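# Put a blue sponge flat on the shelf's top tier

## Task

Get one blue sponge lying flat on the upper level of the shelf. The shelf must not be shifted, any sponges already on it must stay flat and separate from each other, and at the end neither gripper may be in contact with any sponge.

## Robot and tools

Robot: two six-joint arms with parallel-jaw grippers, left_arm (mounted on the +y side) and right_arm (on the -y side). Calibrated bases in the scene frame: left_arm at (+0.028, +0.365, +0.044) m, right_arm at (+0.028, -0.352, +0.027) m, both nearly unrotated, with +z up. Drives are cheap and have play; the wrist joints are weak.

Frames: the scene frame has its origin at table-top height midway between the arms, +x out over the table, +y toward left_arm, +z up. Each arm reports its hand pose, and takes its offsets, in its own base frame (almost parallel to the scene frame). Fixed cameras and the table are in the scene frame. end_effector_position is the point between the finger pads, about 1 cm short of the tips; fingers point along the gripper's +z and close along its y. Reported positions can be off by a few centimetres, more at long reach.

The 14-number row: every moving call uses rows of 14 numbers, each in [-1, 1]: dx, dy, dz, rx, ry, rz, opening for left_arm, then the same seven for right_arm. Always send all 14 even if one arm stays put. dx..rz are an offset (not a pose) from that arm's current Hand target, along its base axes; 1.0 equals 0.6 m or 180 degrees; rx, ry, rz form one rotation vector, turned about the Hand target's position. Opening is absolute: +1 fully open (0.094 m), -1 closed. Sending six zeros re-requests the existing Hand target; sending 0 as opening commands a half-open gripper, so repeat the present opening to leave a gripper alone. Orientation commands are clipped to within 40 degrees of the measured one.

execute_actions(actions, cameras): actions is a list of actions; each action is up to 15 rows, one per 1/30 s step, padded with its last row to 15 steps (0.5 s). All rows of one action are offsets from the Hand target at that action's start; each new action starts from the updated target, so repeating an offset moves further. An empty list just returns state and images. cameras selects images: omitted/null/["all"] gives all, [] none; unknown names invalidate the call.

move(target, speed, blend, opening_speed, blocking, cameras): straight-line path for each gripper. target is one 14-number row or a list of up to 15 rows, all offsets from the same starting Hand targets (not chained). speed in m/s, 0.002 to 2.9, default 0.25 (turning up to twice that in rad/s), one value or one per target. blend in m rounds corners in a list (default 0). opening_speed, 0.2 or more per second on the -1..+1 scale, ramps the fingers; use a low value to squeeze soft sponges gently. blocking=false returns after about 0.5 s while the move continues. Moves last at least 0.5 s, at most 10 s, do not avoid obstacles, and lag or overshoot when fast. Avoid paths passing near an arm's own base. The result adds a "move:" line: done (within 10 mm and 2 degrees), off_target, moving, held or fault, plus limits such as paced (pose clipped) or held (steps withheld). Neither done nor off_target tells you about contact.

wait(seconds 0 to 10): lets time run with commands held; a running move continues. stop: brakes a running move. zoom_image(camera, region [x0, y0, x1, y1] pixels, at most 504 x 504): closer look at the latest image of cam_head_left, cam_head_right, cam_left_wrist or cam_right_wrist (all 896x504). read_manual: licence texts only. finished_scene(scene): ends the scene irreversibly; the goal must already hold and stay held.

Result lines: end_effector_position (m) and end_effector_quat_wxyz per arm in its base frame; Hand target (last commanded pose after clipping, the base for the next offsets); Tool commands; grip_measured (opening on the command scale; reads up to about 2.7 mm wide when empty, and follows the command, so it does not reveal contact); Joint positions (last one is the gripper opening in m); Joint velocities ("within noise" means at rest); Joint torques (include gravity, offset and noisy; joints 1-3 wrap at ±28 N m); step readings of position for action calls. A gripper may rest a centimetre or more from its target because of friction; a follow-up action, even zeros, or an explicit offset closes the gap.

Gripping: each pad squeezes about 50-64 N; sponges give way, so close slowly and not far below the first-touch reading. To release, command an opening well above grip_measured. An arm stopped by an obstacle keeps pushing until commanded back past the gripper.

Avoid: dropping or knocking anything off the table, releasing a sponge while it moves, fast impacts, pushing hard, grippers or arms colliding or one gripper closing on the other's fingers (can fail the scene), knocking the shelf or toppling sponges on it. Holding loads or stretching out heats motors: MOTOR HOT at 75 °C, a fault that folds and disables the arm at 90 °C, collapse at 100 °C. Smooth, quick, low-effort motion is preferred.

Each tool is called after "Request:" as name(argument=value, ...) on one line, values as JSON.

## Session

I'll start by looking at the current state of the scene.

Request:
execute_actions(actions=[])

Scene clock: 0.00 s.
left_arm: end_effector_position=(+0.3102, -0.1452, +0.3743) grip_measured=+1.000 end_effector_quat_wxyz=(+0.489, +0.133, +0.768, -0.392) | right_arm: end_effector_position=(+0.3785, +0.1166, +0.4235) grip_measured=+1.000 end_effector_quat_wxyz=(+0.661, -0.108, +0.741, -0.040)
Joint positions: left_arm=[-0.08 1.058 1.159 -0.397 0.745 -0.301 0.094] | right_arm=[0.462 1.188 1.318 -0.262 0.375 -0.157 0.094]
Joint velocities: within noise
Joint torques (N m): no reading
Motor temperatures (°C): left_arm=[26 28 31 25 24 27 28] | right_arm=[28 32 27 27 27 28 28]
Heat: left arm: 31 °C; right arm: 32 °C.
Hand target: left_arm +0.3047, -0.1459, +0.3923; +0.510, +0.148, +0.752, -0.391 | right_arm +0.3731, +0.1127, +0.4403; +0.677, -0.096, +0.729, -0.035
Tool commands: left_gripper/opening=+1.0 right_gripper/opening=+1.0

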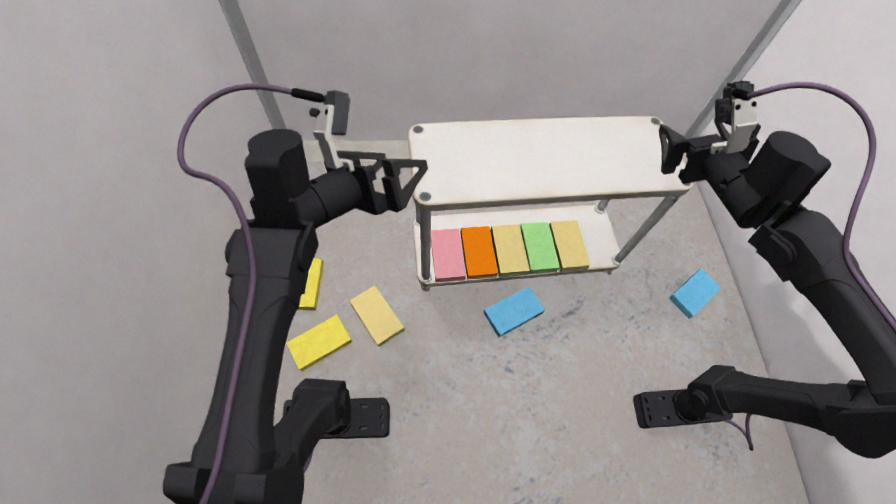

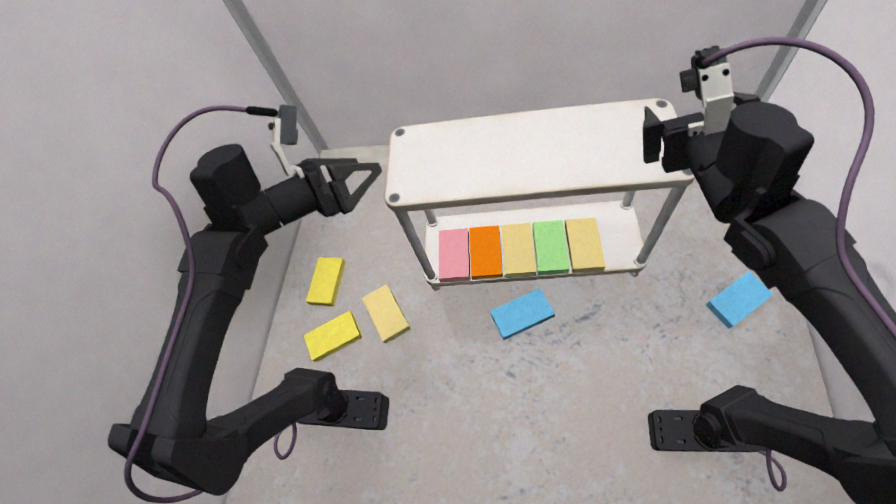

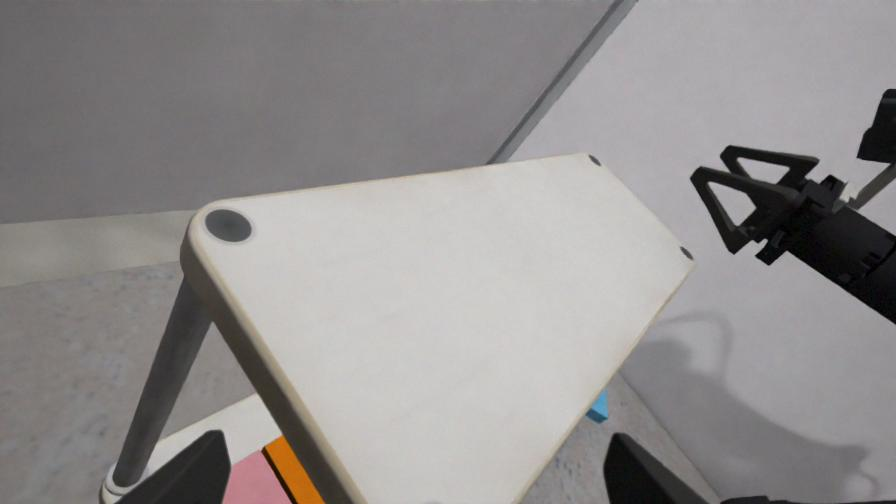

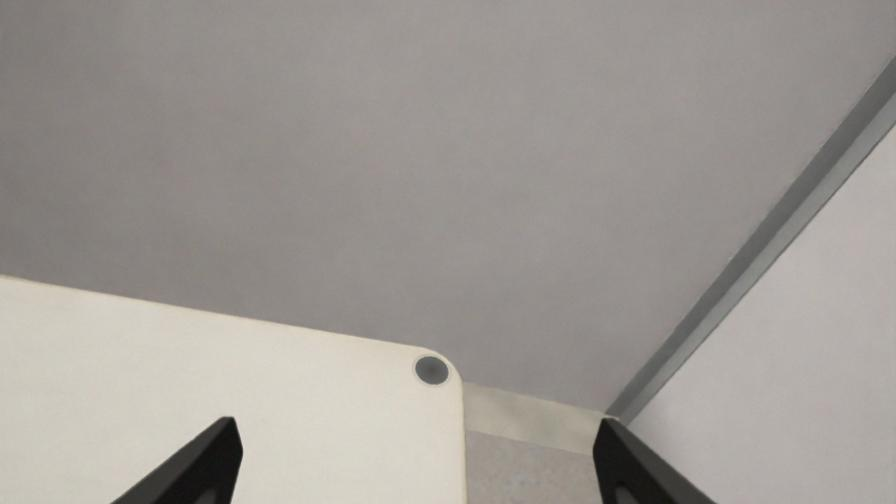

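Request:
zoom_image(camera="cam_head_left", region=[260, 100, 740, 370])

Request:
zoom_image(camera="cam_head_right", region=[270, 80, 774, 364])

Request:
zoom_image(camera="cam_left_wrist", region=[80, 140, 584, 504])

Request:
zoom_image(camera="cam_head_left", region=[200, 350, 500, 504])

Request:
zoom_image(camera="cam_head_left", region=[560, 350, 860, 504])

Scaled by 1.050 from the camera's 896x504 image, which has a finer 1280x720 frame.

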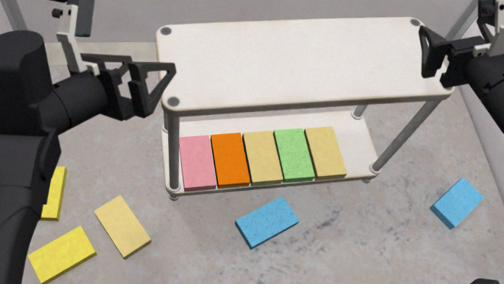

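Scaled by 1.000.

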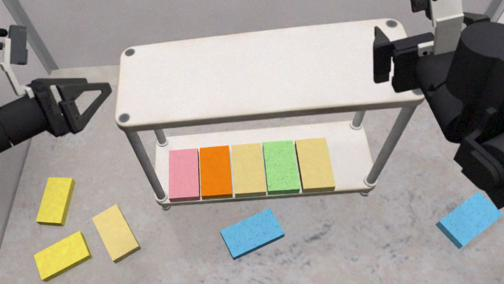

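Scaled by 1.000.

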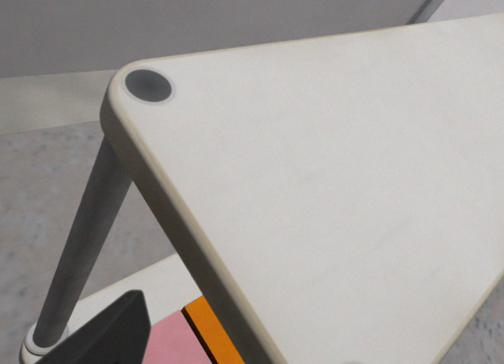

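Scaled by 1.680 from the camera's 896x504 image, which has a finer 1280x720 frame.

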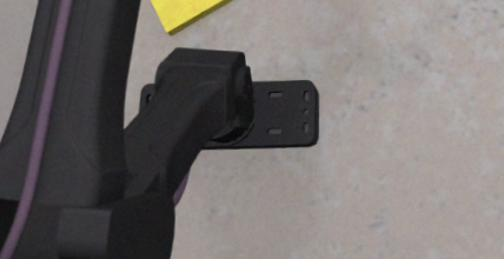

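Scaled by 1.680 from the camera's 896x504 image, which has a finer 1280x720 frame.

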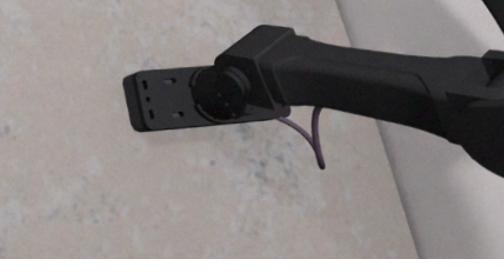

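Request:
zoom_image(camera="cam_head_left", region=[240, 80, 460, 220])

Request:
zoom_image(camera="cam_head_left", region=[640, 70, 860, 210])

Request:
zoom_image(camera="cam_head_right", region=[180, 80, 400, 220])

Request:
zoom_image(camera="cam_head_right", region=[620, 40, 840, 180])

Scaled by 2.291 from the camera's 896x504 image, which has a finer 1280x720 frame.

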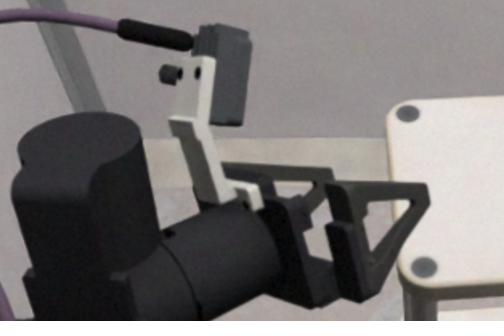

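Scaled by 2.291 from the camera's 896x504 image, which has a finer 1280x720 frame.

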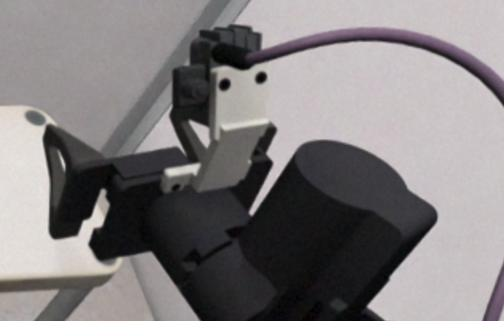

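Scaled by 2.291 from the camera's 896x504 image, which has a finer 1280x720 frame.

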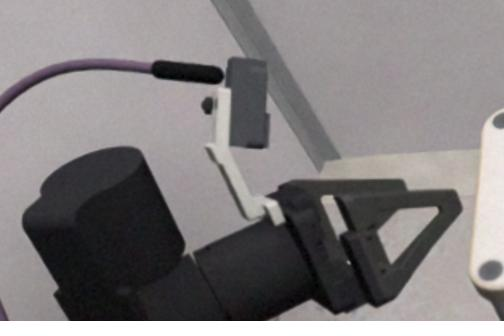

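Scaled by 2.291 from the camera's 896x504 image, which has a finer 1280x720 frame.

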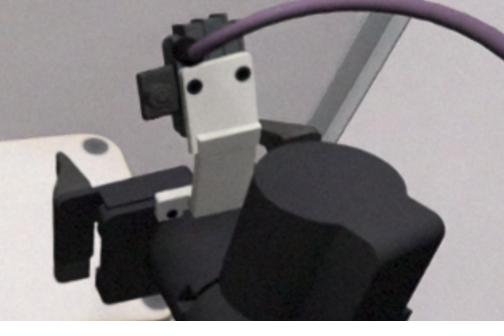

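Request:
move(target=[-0.1912, -0.2902, 0.0128, 0.1485, -0.0663, -0.1061, 1.0, 0, 0, 0, 0, 0, 0, 1.0], speed=0.2)

Scene clock: 15.33 s.
left_arm: end_effector_position=(+0.1906, -0.3263, +0.3820) grip_measured=+1.000 end_effector_quat_wxyz=(+0.454, +0.425, +0.735, -0.271) | right_arm: end_effector_position=(+0.3785, +0.1166, +0.4235) grip_measured=+1.000 end_effector_quat_wxyz=(+0.661, -0.108, +0.741, -0.040)
Joint positions: left_arm=[-1.031 1.242 1.512 -0.726 0.028 -0.001 0.094] | right_arm=[0.462 1.188 1.318 -0.262 0.375 -0.157 0.094]
Joint velocities: within noise
Joint torques (N m): left_arm=[-0.36 -2.35 9.74 1.28 -0.1 0.04] | right_arm=[-0.1 -4.49 6.75 2.2 -0.01 0.01]
Motor temperatures (°C): left_arm=[26 28 34 27 24 27 28] | right_arm=[28 33 28 32 27 28 28]
Heat: left arm: 34 °C; right arm: 33 °C.
Hand target: left_arm +0.1899, -0.3200, +0.4000; +0.466, +0.422, +0.730, -0.269 | right_arm +0.3731, +0.1127, +0.4403; +0.677, -0.096, +0.729, -0.035
Off the commanded pose: left_arm 0.019 m, 2 deg | right_arm 0.018 m, 3 deg.
move: off_target (left_arm, right_arm)

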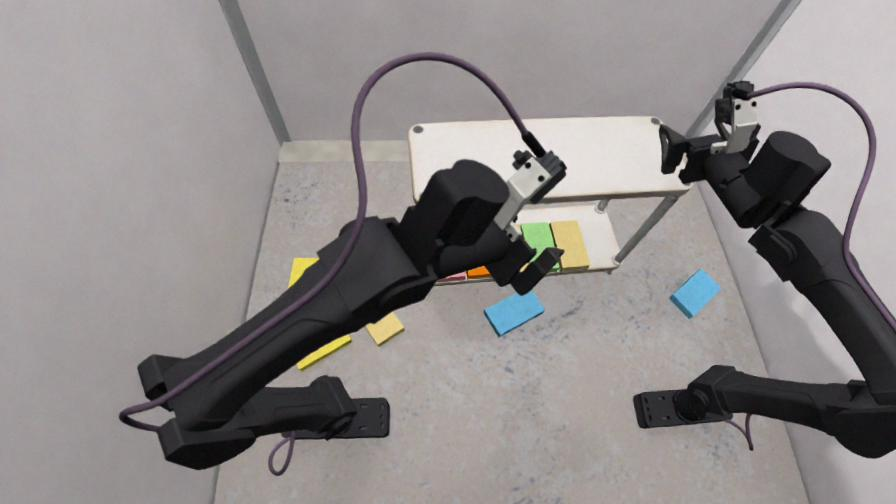

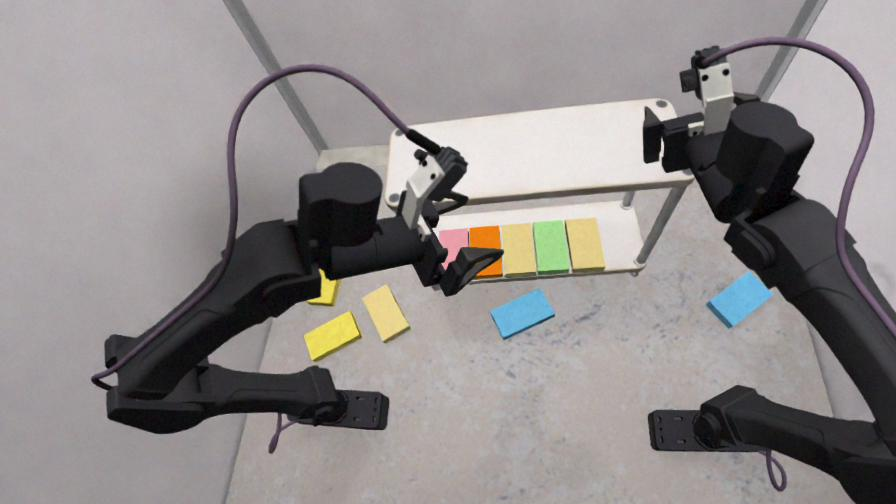

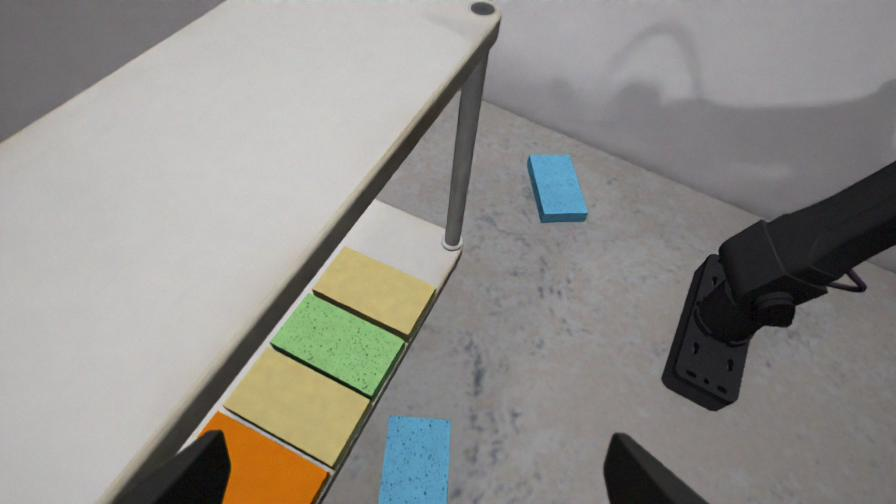

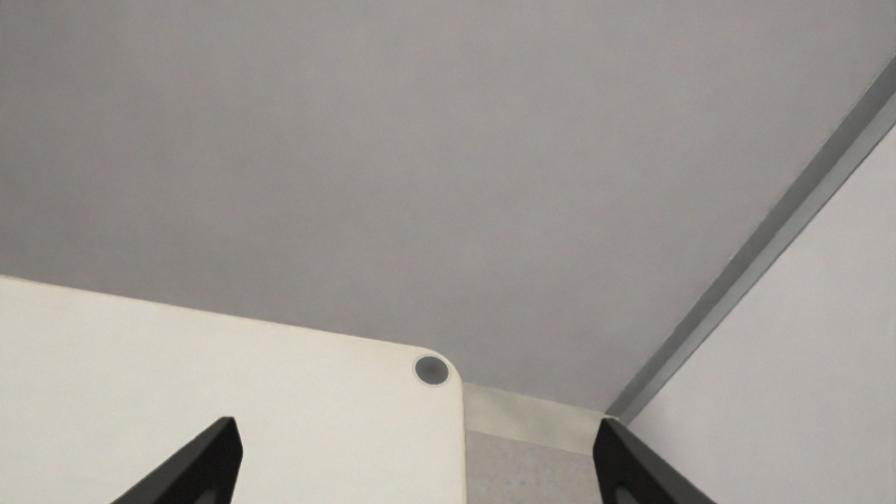

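Request:
move(target=[0.0545, -0.0877, -0.4833, 0.0733, 0.0407, -0.0107, 1.0, 0, 0, 0, 0, 0, 0, 1.0], speed=0.2)

Scene clock: 21.57 s.
left_arm: end_effector_position=(+0.2160, -0.3675, +0.1008) grip_measured=+1.000 end_effector_quat_wxyz=(+0.339, +0.471, +0.789, -0.202) | right_arm: end_effector_position=(+0.3785, +0.1166, +0.4235) grip_measured=+1.000 end_effector_quat_wxyz=(+0.661, -0.108, +0.741, -0.040)
Joint positions: left_arm=[-1.027 1.569 0.874 -0.064 0.036 0.035 0.094] | right_arm=[0.462 1.188 1.318 -0.262 0.375 -0.157 0.094]
Joint velocities: within noise
Joint torques (N m): left_arm=[0.53 -5.2 4.59 1.96 0.12 0.04] | right_arm=[-0.09 -4.51 6.75 2.2 -0.01 0.02]
Motor temperatures (°C): left_arm=[26 28 34 28 24 27 28] | right_arm=[28 33 28 34 27 28 28]
Heat: left arm: 34 °C; right arm: 34 °C.
Hand target: left_arm +0.2226, -0.3726, +0.1100; +0.362, +0.467, +0.777, -0.217 | right_arm +0.3731, +0.1127, +0.4403; +0.677, -0.096, +0.729, -0.035
Off the commanded pose: left_arm 0.012 m, 3 deg | right_arm 0.018 m, 3 deg.
move: off_target (left_arm, right_arm)

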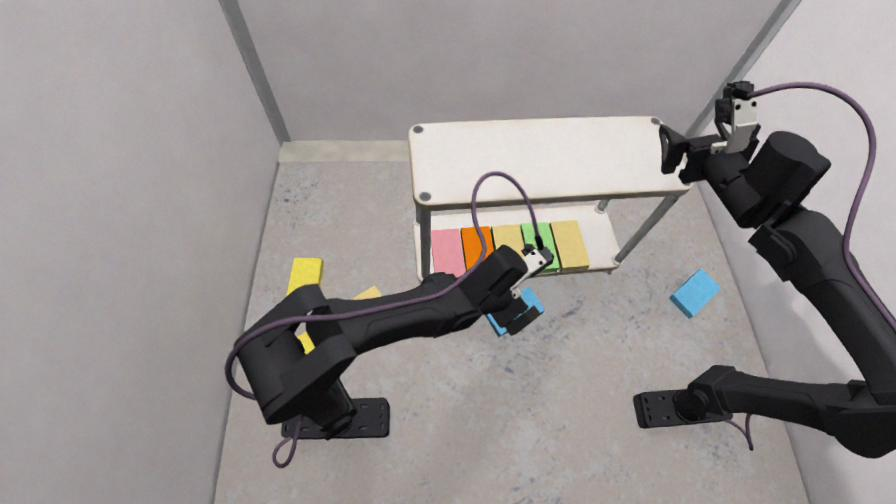

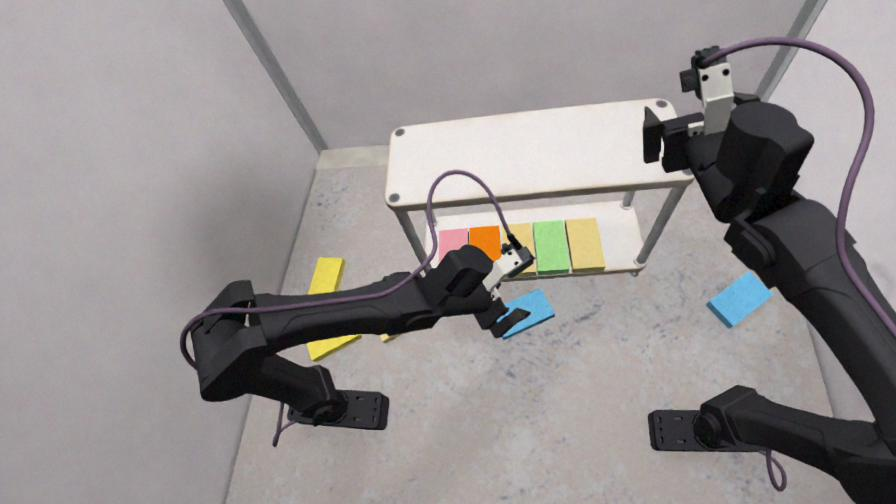

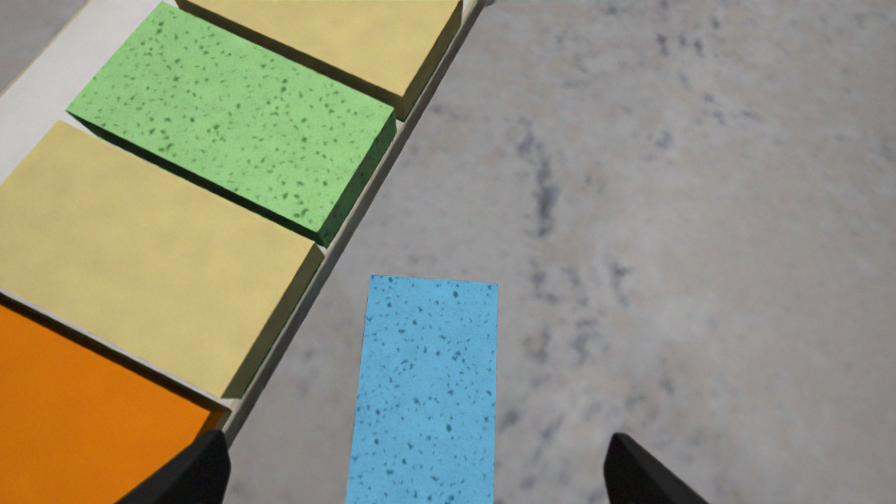

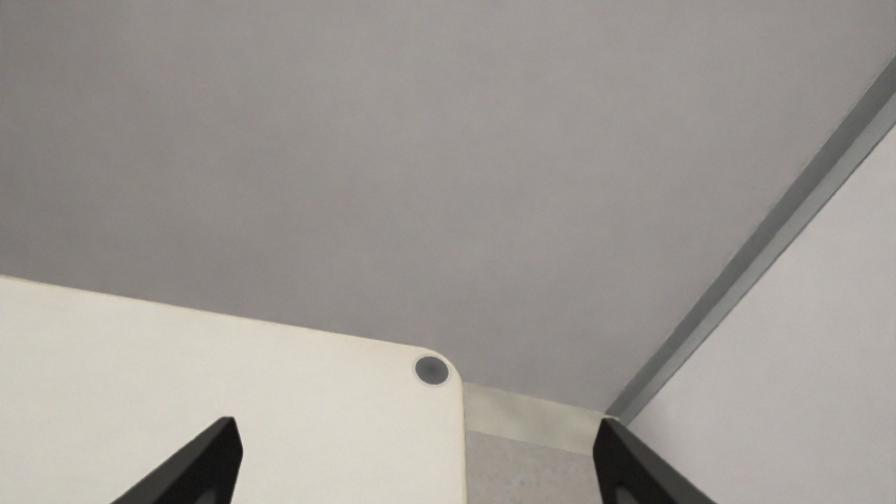

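Request:
zoom_image(camera="cam_left_wrist", region=[0, 0, 504, 504])

Request:
zoom_image(camera="cam_head_left", region=[440, 220, 600, 350])

Request:
zoom_image(camera="cam_head_right", region=[440, 220, 600, 350])

Scaled by 1.000.

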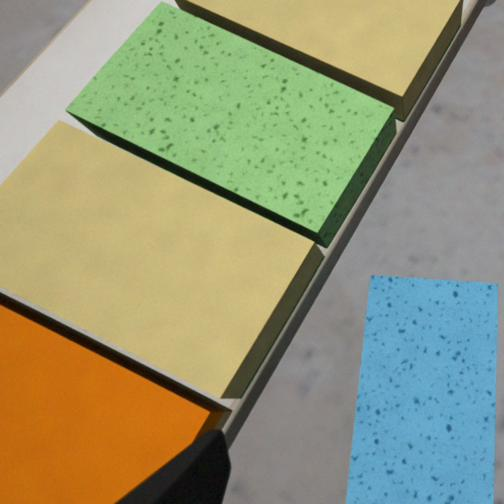

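Scaled by 3.150 from the camera's 896x504 image, which has a finer 1280x720 frame.

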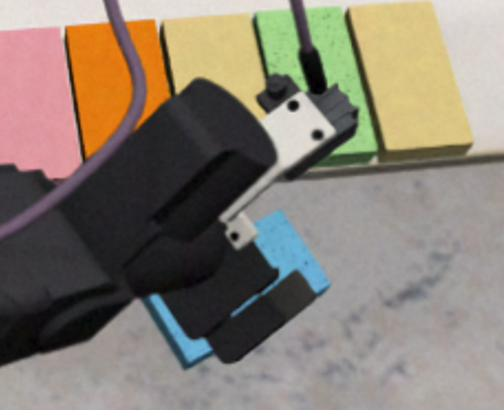

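Scaled by 3.150 from the camera's 896x504 image, which has a finer 1280x720 frame.

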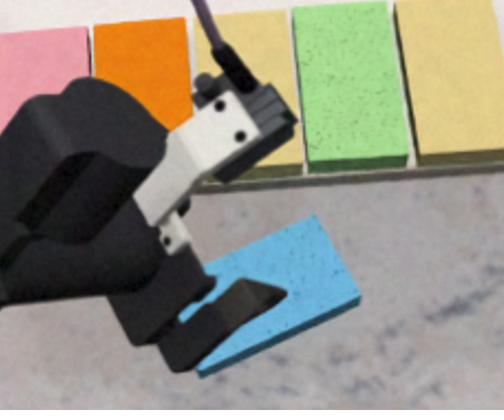

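Request:
move(target=[0, 0, -0.1617, -0.0147, -0.0078, 0, 1.0, 0, 0, 0, 0, 0, 0, 1.0], speed=0.15)

Scene clock: 26.27 s.
left_arm: end_effector_position=(+0.2160, -0.3686, +0.0057) grip_measured=+1.000 end_effector_quat_wxyz=(+0.362, +0.466, +0.778, -0.216) | right_arm: end_effector_position=(+0.3785, +0.1166, +0.4235) grip_measured=+1.000 end_effector_quat_wxyz=(+0.661, -0.108, +0.741, -0.040)
Joint positions: left_arm=[-1.027 1.85 0.65 0.499 0.039 0.035 0.094] | right_arm=[0.462 1.188 1.318 -0.262 0.375 -0.157 0.094]
Joint velocities: within noise
Joint torques (N m): left_arm=[0.68 -5.09 3.29 2.04 0.12 0.02] | right_arm=[-0.1 -4.49 6.74 2.19 -0.01 0.01]
Motor temperatures (°C): left_arm=[26 28 33 29 24 27 28] | right_arm=[28 33 28 34 27 28 28]
Heat: left arm: 33 °C; right arm: 34 °C.
Hand target: left_arm +0.2226, -0.3726, +0.0130; +0.382, +0.461, +0.767, -0.229 | right_arm +0.3731, +0.1127, +0.4403; +0.677, -0.096, +0.729, -0.035
Off the commanded pose: left_arm 0.011 m, 3 deg | right_arm 0.018 m, 3 deg.
move: off_target (left_arm, right_arm)

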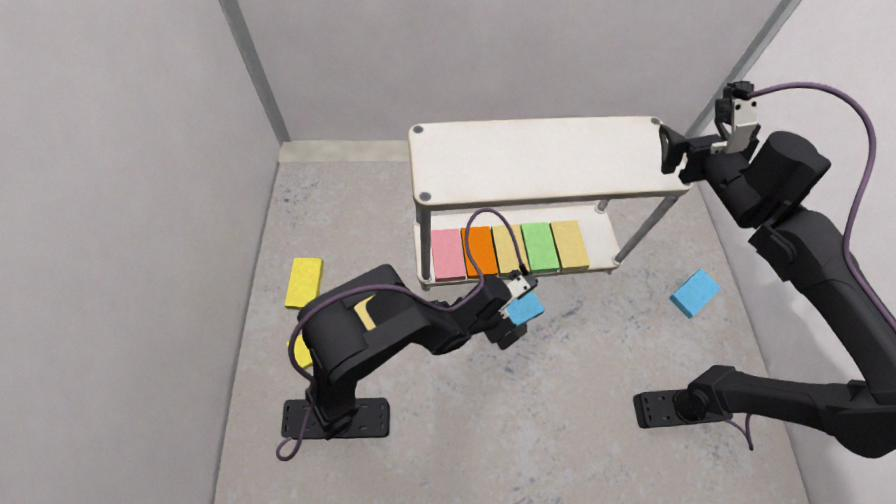

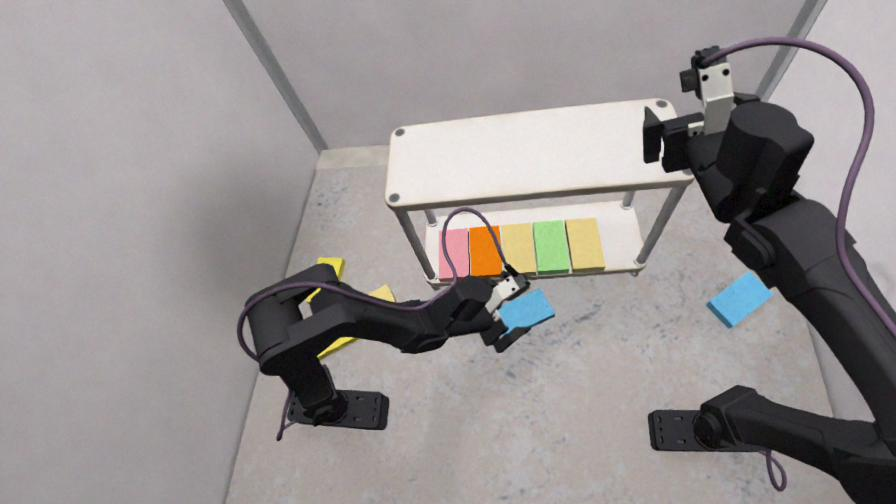

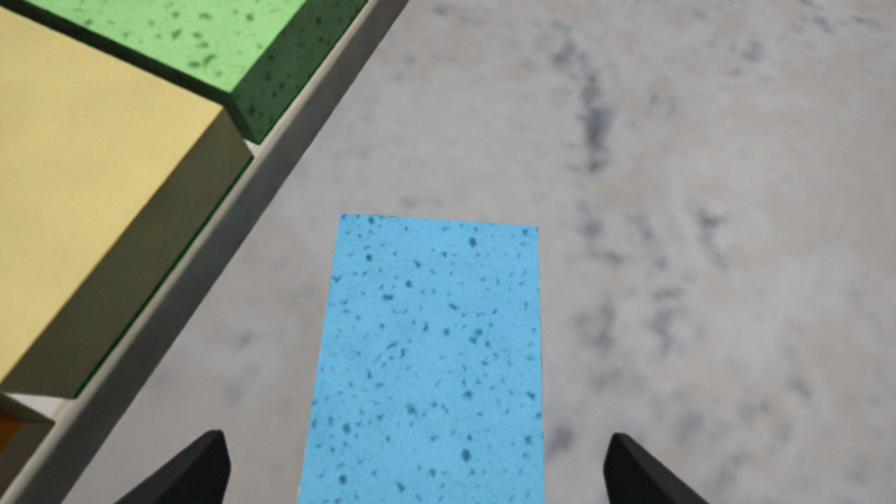

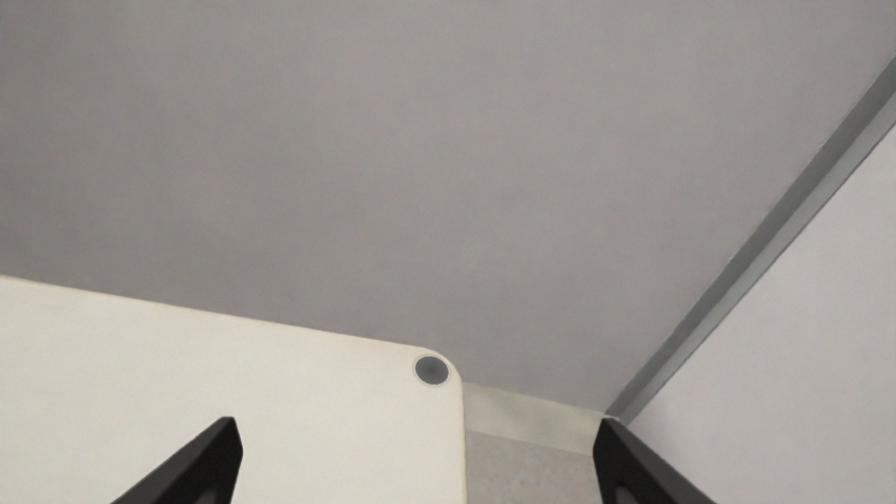

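Request:
move(target=[0, 0, -0.0367, 0, 0, 0, 1.0, 0, 0, 0, 0, 0, 0, 1.0], speed=0.08, cameras=["cam_left_wrist", "cam_head_right"])

Scene clock: 28.53 s.
left_arm: end_effector_position=(+0.2161, -0.3688, -0.0175) grip_measured=+1.000 end_effector_quat_wxyz=(+0.362, +0.466, +0.778, -0.216) | right_arm: end_effector_position=(+0.3785, +0.1166, +0.4235) grip_measured=+1.000 end_effector_quat_wxyz=(+0.661, -0.108, +0.741, -0.040)
Joint positions: left_arm=[-1.027 1.946 0.636 0.608 0.039 0.035 0.094] | right_arm=[0.462 1.188 1.318 -0.262 0.375 -0.157 0.094]
Joint velocities: within noise
Joint torques (N m): left_arm=[0.66 -5.71 2.76 2.01 0.13 0.02] | right_arm=[-0.1 -4.51 6.75 2.2 -0.01 0.01]
Motor temperatures (°C): left_arm=[26 29 33 29 24 27 28] | right_arm=[28 33 28 35 27 28 28]
Heat: left arm: 33 °C; right arm: 35 °C.
Hand target: left_arm +0.2226, -0.3726, -0.0090; +0.382, +0.461, +0.767, -0.229 | right_arm +0.3731, +0.1127, +0.4403; +0.677, -0.096, +0.729, -0.035
Off the commanded pose: left_arm 0.011 m, 3 deg | right_arm 0.018 m, 3 deg.
move: off_target (left_arm, right_arm)
Images, in order (width x height): cam_head_right 896x504, cam_left_wrist 896x504.

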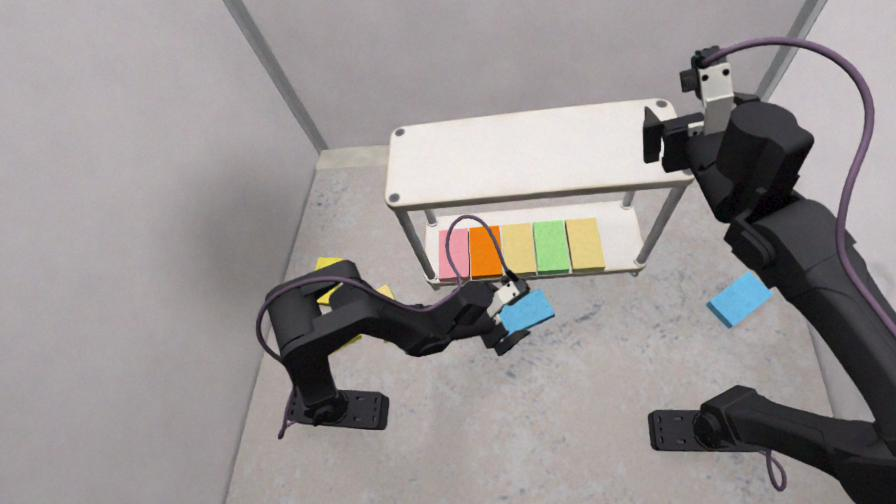

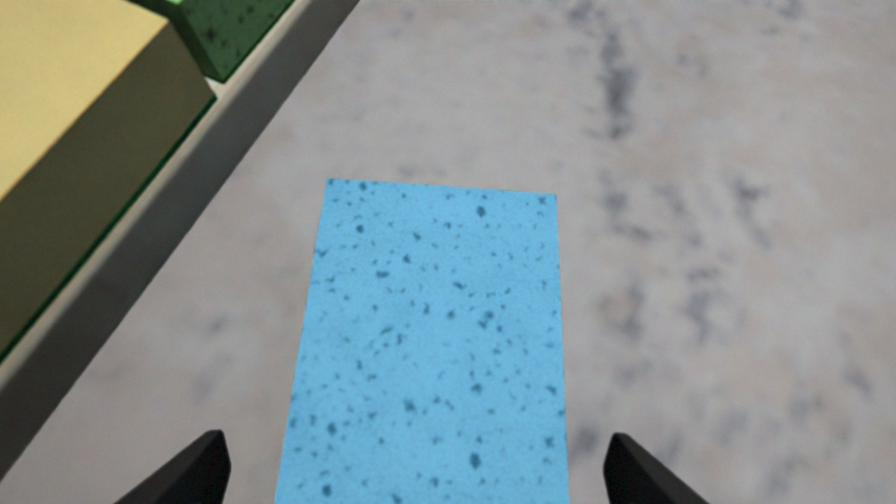

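Request:
move(target=[0, 0, -0.0125, 0, 0, 0, 1.0, 0, 0, 0, 0, 0, 0, 1.0], speed=0.05, cameras=["cam_left_wrist", "cam_head_right"])

Scene clock: 31.80 s.
left_arm: end_effector_position=(+0.2170, -0.3703, -0.0235) grip_measured=+1.000 end_effector_quat_wxyz=(+0.363, +0.466, +0.777, -0.217) | right_arm: end_effector_position=(+0.3785, +0.1166, +0.4235) grip_measured=+1.000 end_effector_quat_wxyz=(+0.661, -0.108, +0.741, -0.040)
Joint positions: left_arm=[-1.027 1.978 0.637 0.643 0.039 0.035 0.094] | right_arm=[0.462 1.188 1.318 -0.262 0.375 -0.157 0.094]
Joint velocities: within noise
Joint torques (N m): left_arm=[0.65 -5.71 2.4 2.03 0.13 0.03] | right_arm=[-0.09 -4.49 6.74 2.2 -0.01 0.01]
Motor temperatures (°C): left_arm=[26 29 33 30 24 27 28] | right_arm=[28 33 28 35 27 28 28]
Heat: left arm: 33 °C; right arm: 35 °C.
Hand target: left_arm +0.2226, -0.3726, -0.0165; +0.382, +0.461, +0.767, -0.229 | right_arm +0.3731, +0.1127, +0.4403; +0.677, -0.096, +0.729, -0.035
Off the commanded pose: left_arm 0.009 m, 3 deg | right_arm 0.018 m, 3 deg.
move: off_target (left_arm, right_arm)
Images, in order (width x height): cam_head_right 896x504, cam_left_wrist 896x504.

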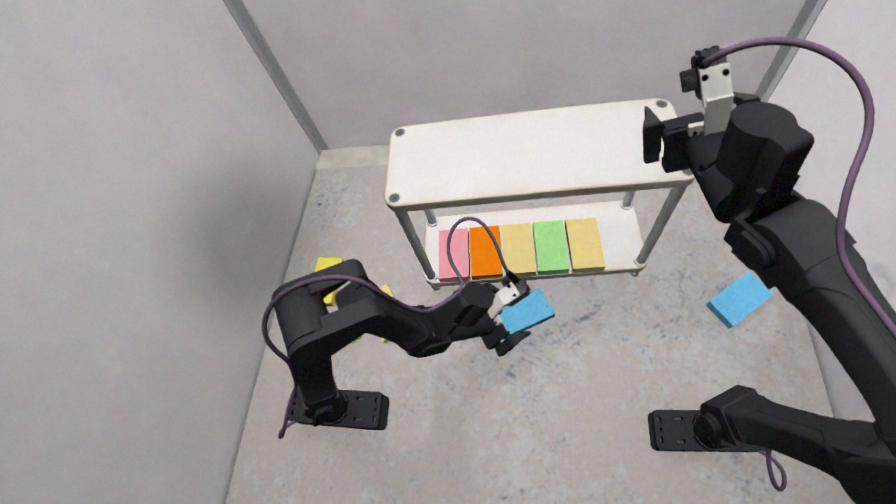

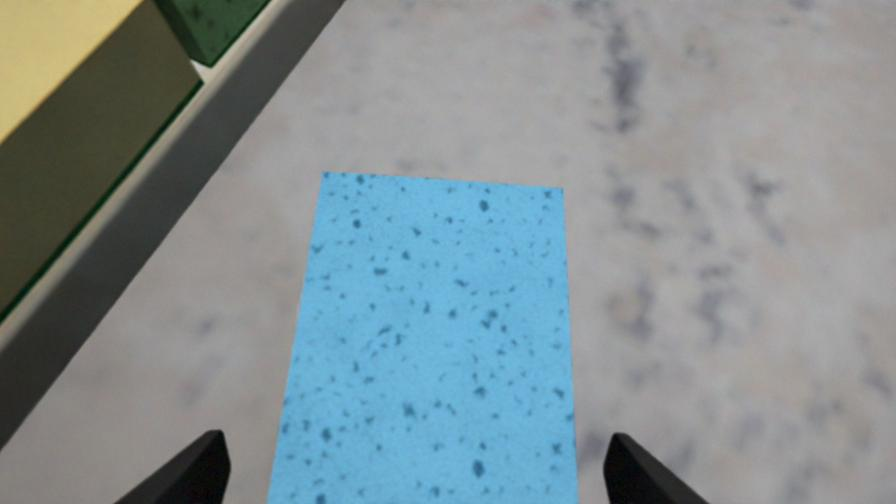

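Request:
move(target=[0, 0, 0, 0, 0, 0, 0.42, 0, 0, 0, 0, 0, 0, 1.0], opening_speed=0.6, cameras=["cam_left_wrist"])

Scene clock: 33.43 s.
left_arm: end_effector_position=(+0.2169, -0.3707, -0.0232) grip_measured=+0.427 end_effector_quat_wxyz=(+0.364, +0.466, +0.776, -0.217) | right_arm: end_effector_position=(+0.3785, +0.1166, +0.4235) grip_measured=+1.000 end_effector_quat_wxyz=(+0.661, -0.108, +0.741, -0.040)
Joint positions: left_arm=[-1.027 1.978 0.637 0.645 0.04 0.036 0.067] | right_arm=[0.462 1.188 1.318 -0.262 0.375 -0.157 0.094]
Joint velocities: within noise
Joint torques (N m): left_arm=[0.66 -5.76 2.37 2.02 0.13 0] | right_arm=[-0.1 -4.51 6.75 2.2 0 0.02]
Motor temperatures (°C): left_arm=[26 29 33 30 24 27 28] | right_arm=[28 33 29 35 27 28 28]
Heat: left arm: 33 °C; right arm: 35 °C.
Hand target: left_arm +0.2226, -0.3726, -0.0165; +0.382, +0.461, +0.767, -0.229 | right_arm +0.3731, +0.1127, +0.4403; +0.677, -0.096, +0.729, -0.035
Off the commanded pose: left_arm 0.009 m, 3 deg | right_arm 0.018 m, 3 deg.
move: off_target (left_arm, right_arm)
Images, in order (width x height): cam_left_wrist 896x504.

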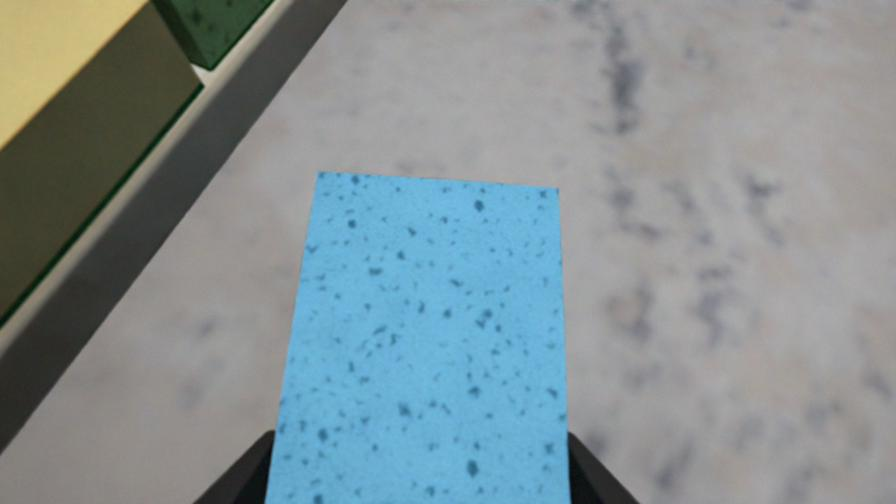

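Request:
move(target=[0, 0, 0, 0, 0, 0, 0.32, 0, 0, 0, 0, 0, 0, 1.0], opening_speed=0.3, cameras=["cam_left_wrist"])

Scene clock: 34.57 s.
left_arm: end_effector_position=(+0.2172, -0.3711, -0.0226) grip_measured=+0.346 end_effector_quat_wxyz=(+0.365, +0.467, +0.775, -0.217) | right_arm: end_effector_position=(+0.3785, +0.1166, +0.4235) grip_measured=+1.000 end_effector_quat_wxyz=(+0.661, -0.108, +0.741, -0.040)
Joint positions: left_arm=[-1.027 1.978 0.637 0.648 0.04 0.039 0.063] | right_arm=[0.462 1.188 1.318 -0.262 0.375 -0.157 0.094]
Joint velocities: within noise
Joint torques (N m): left_arm=[0.59 -5.71 2.39 2 0.14 0.01] | right_arm=[-0.1 -4.51 6.75 2.2 -0.01 0.02]
Motor temperatures (°C): left_arm=[26 29 33 30 24 27 28] | right_arm=[28 33 29 35 27 28 28]
Heat: left arm: 33 °C; right arm: 35 °C.
Hand target: left_arm +0.2226, -0.3726, -0.0165; +0.382, +0.461, +0.767, -0.229 | right_arm +0.3731, +0.1127, +0.4403; +0.677, -0.096, +0.729, -0.035
Off the commanded pose: left_arm 0.008 m, 3 deg | right_arm 0.018 m, 3 deg.
move: off_target (left_arm, right_arm)
Images, in order (width x height): cam_left_wrist 896x504.

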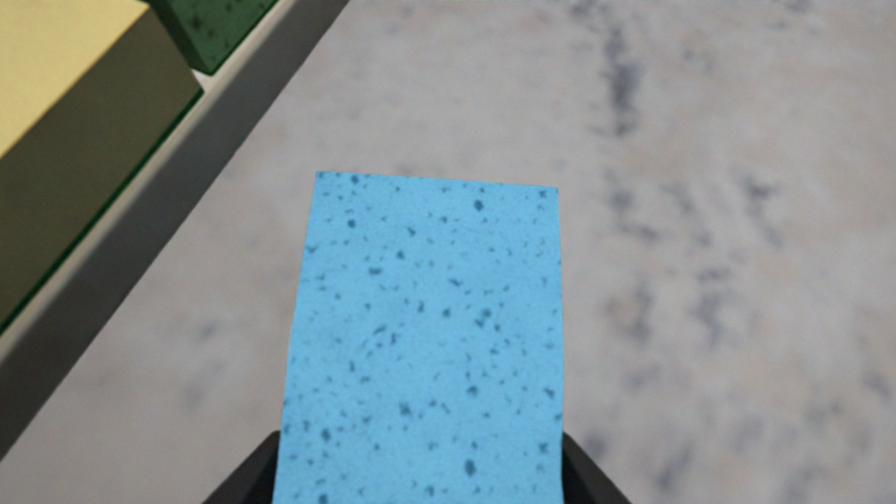

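Request:
move(target=[0, 0, 0.075, 0, 0, 0, 0.32, 0, 0, 0, 0, 0, 0, 1.0], speed=0.08, cameras=["cam_left_wrist", "cam_head_right", "cam_head_left"])

Scene clock: 37.10 s.
left_arm: end_effector_position=(+0.2168, -0.3691, +0.0120) grip_measured=+0.343 end_effector_quat_wxyz=(+0.374, +0.465, +0.772, -0.221) | right_arm: end_effector_position=(+0.3785, +0.1166, +0.4235) grip_measured=+1.000 end_effector_quat_wxyz=(+0.661, -0.108, +0.741, -0.040)
Joint positions: left_arm=[-1.025 1.836 0.636 0.527 0.04 0.039 0.063] | right_arm=[0.462 1.188 1.318 -0.262 0.375 -0.157 0.094]
Joint velocities: within noise
Joint torques (N m): left_arm=[0.53 -8.2 5.31 1.19 0.12 0.01] | right_arm=[-0.09 -4.51 6.74 2.2 -0.01 0.01]
Motor temperatures (°C): left_arm=[26 29 33 30 24 27 28] | right_arm=[28 33 29 36 27 28 28]
Heat: left arm: 33 °C; right arm: 36 °C.
Hand target: left_arm +0.2226, -0.3726, +0.0285; +0.382, +0.461, +0.767, -0.229 | right_arm +0.3731, +0.1127, +0.4403; +0.677, -0.096, +0.729, -0.035
Off the commanded pose: left_arm 0.018 m, 2 deg | right_arm 0.018 m, 3 deg.
move: off_target (left_arm, right_arm)
Images, in order (width x height): cam_head_left 896x504, cam_head_right 896x504, cam_left_wrist 896x504.

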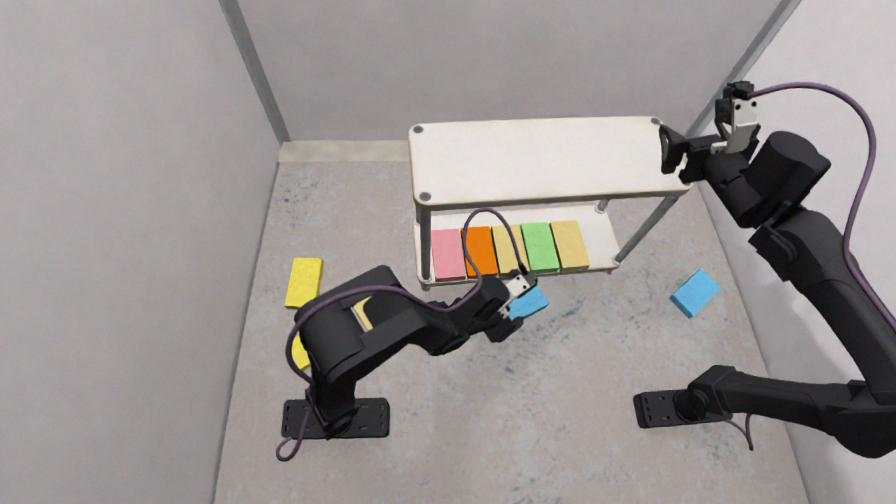

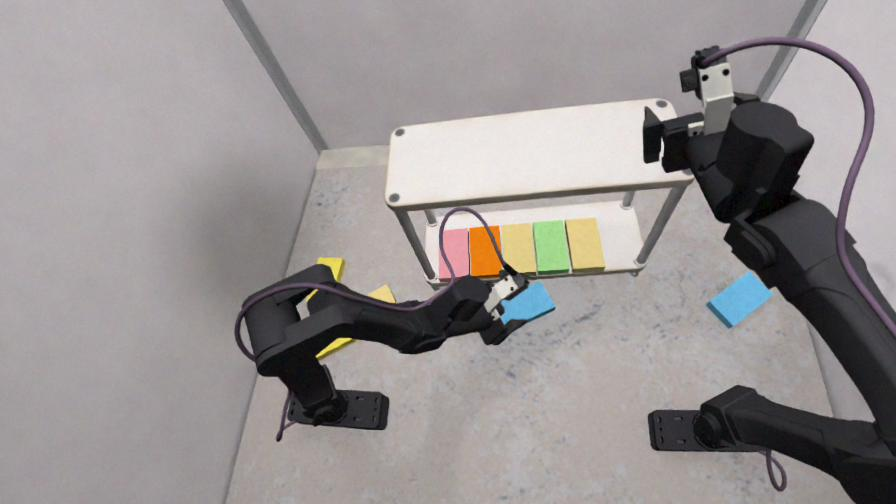

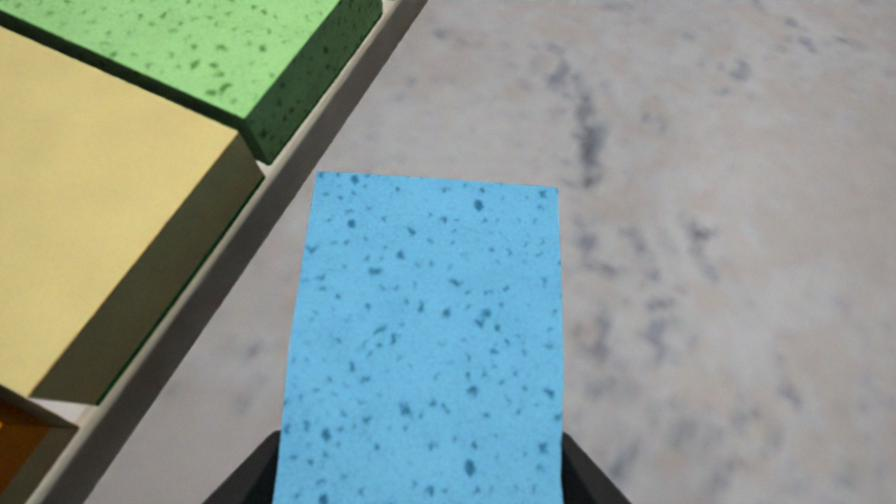

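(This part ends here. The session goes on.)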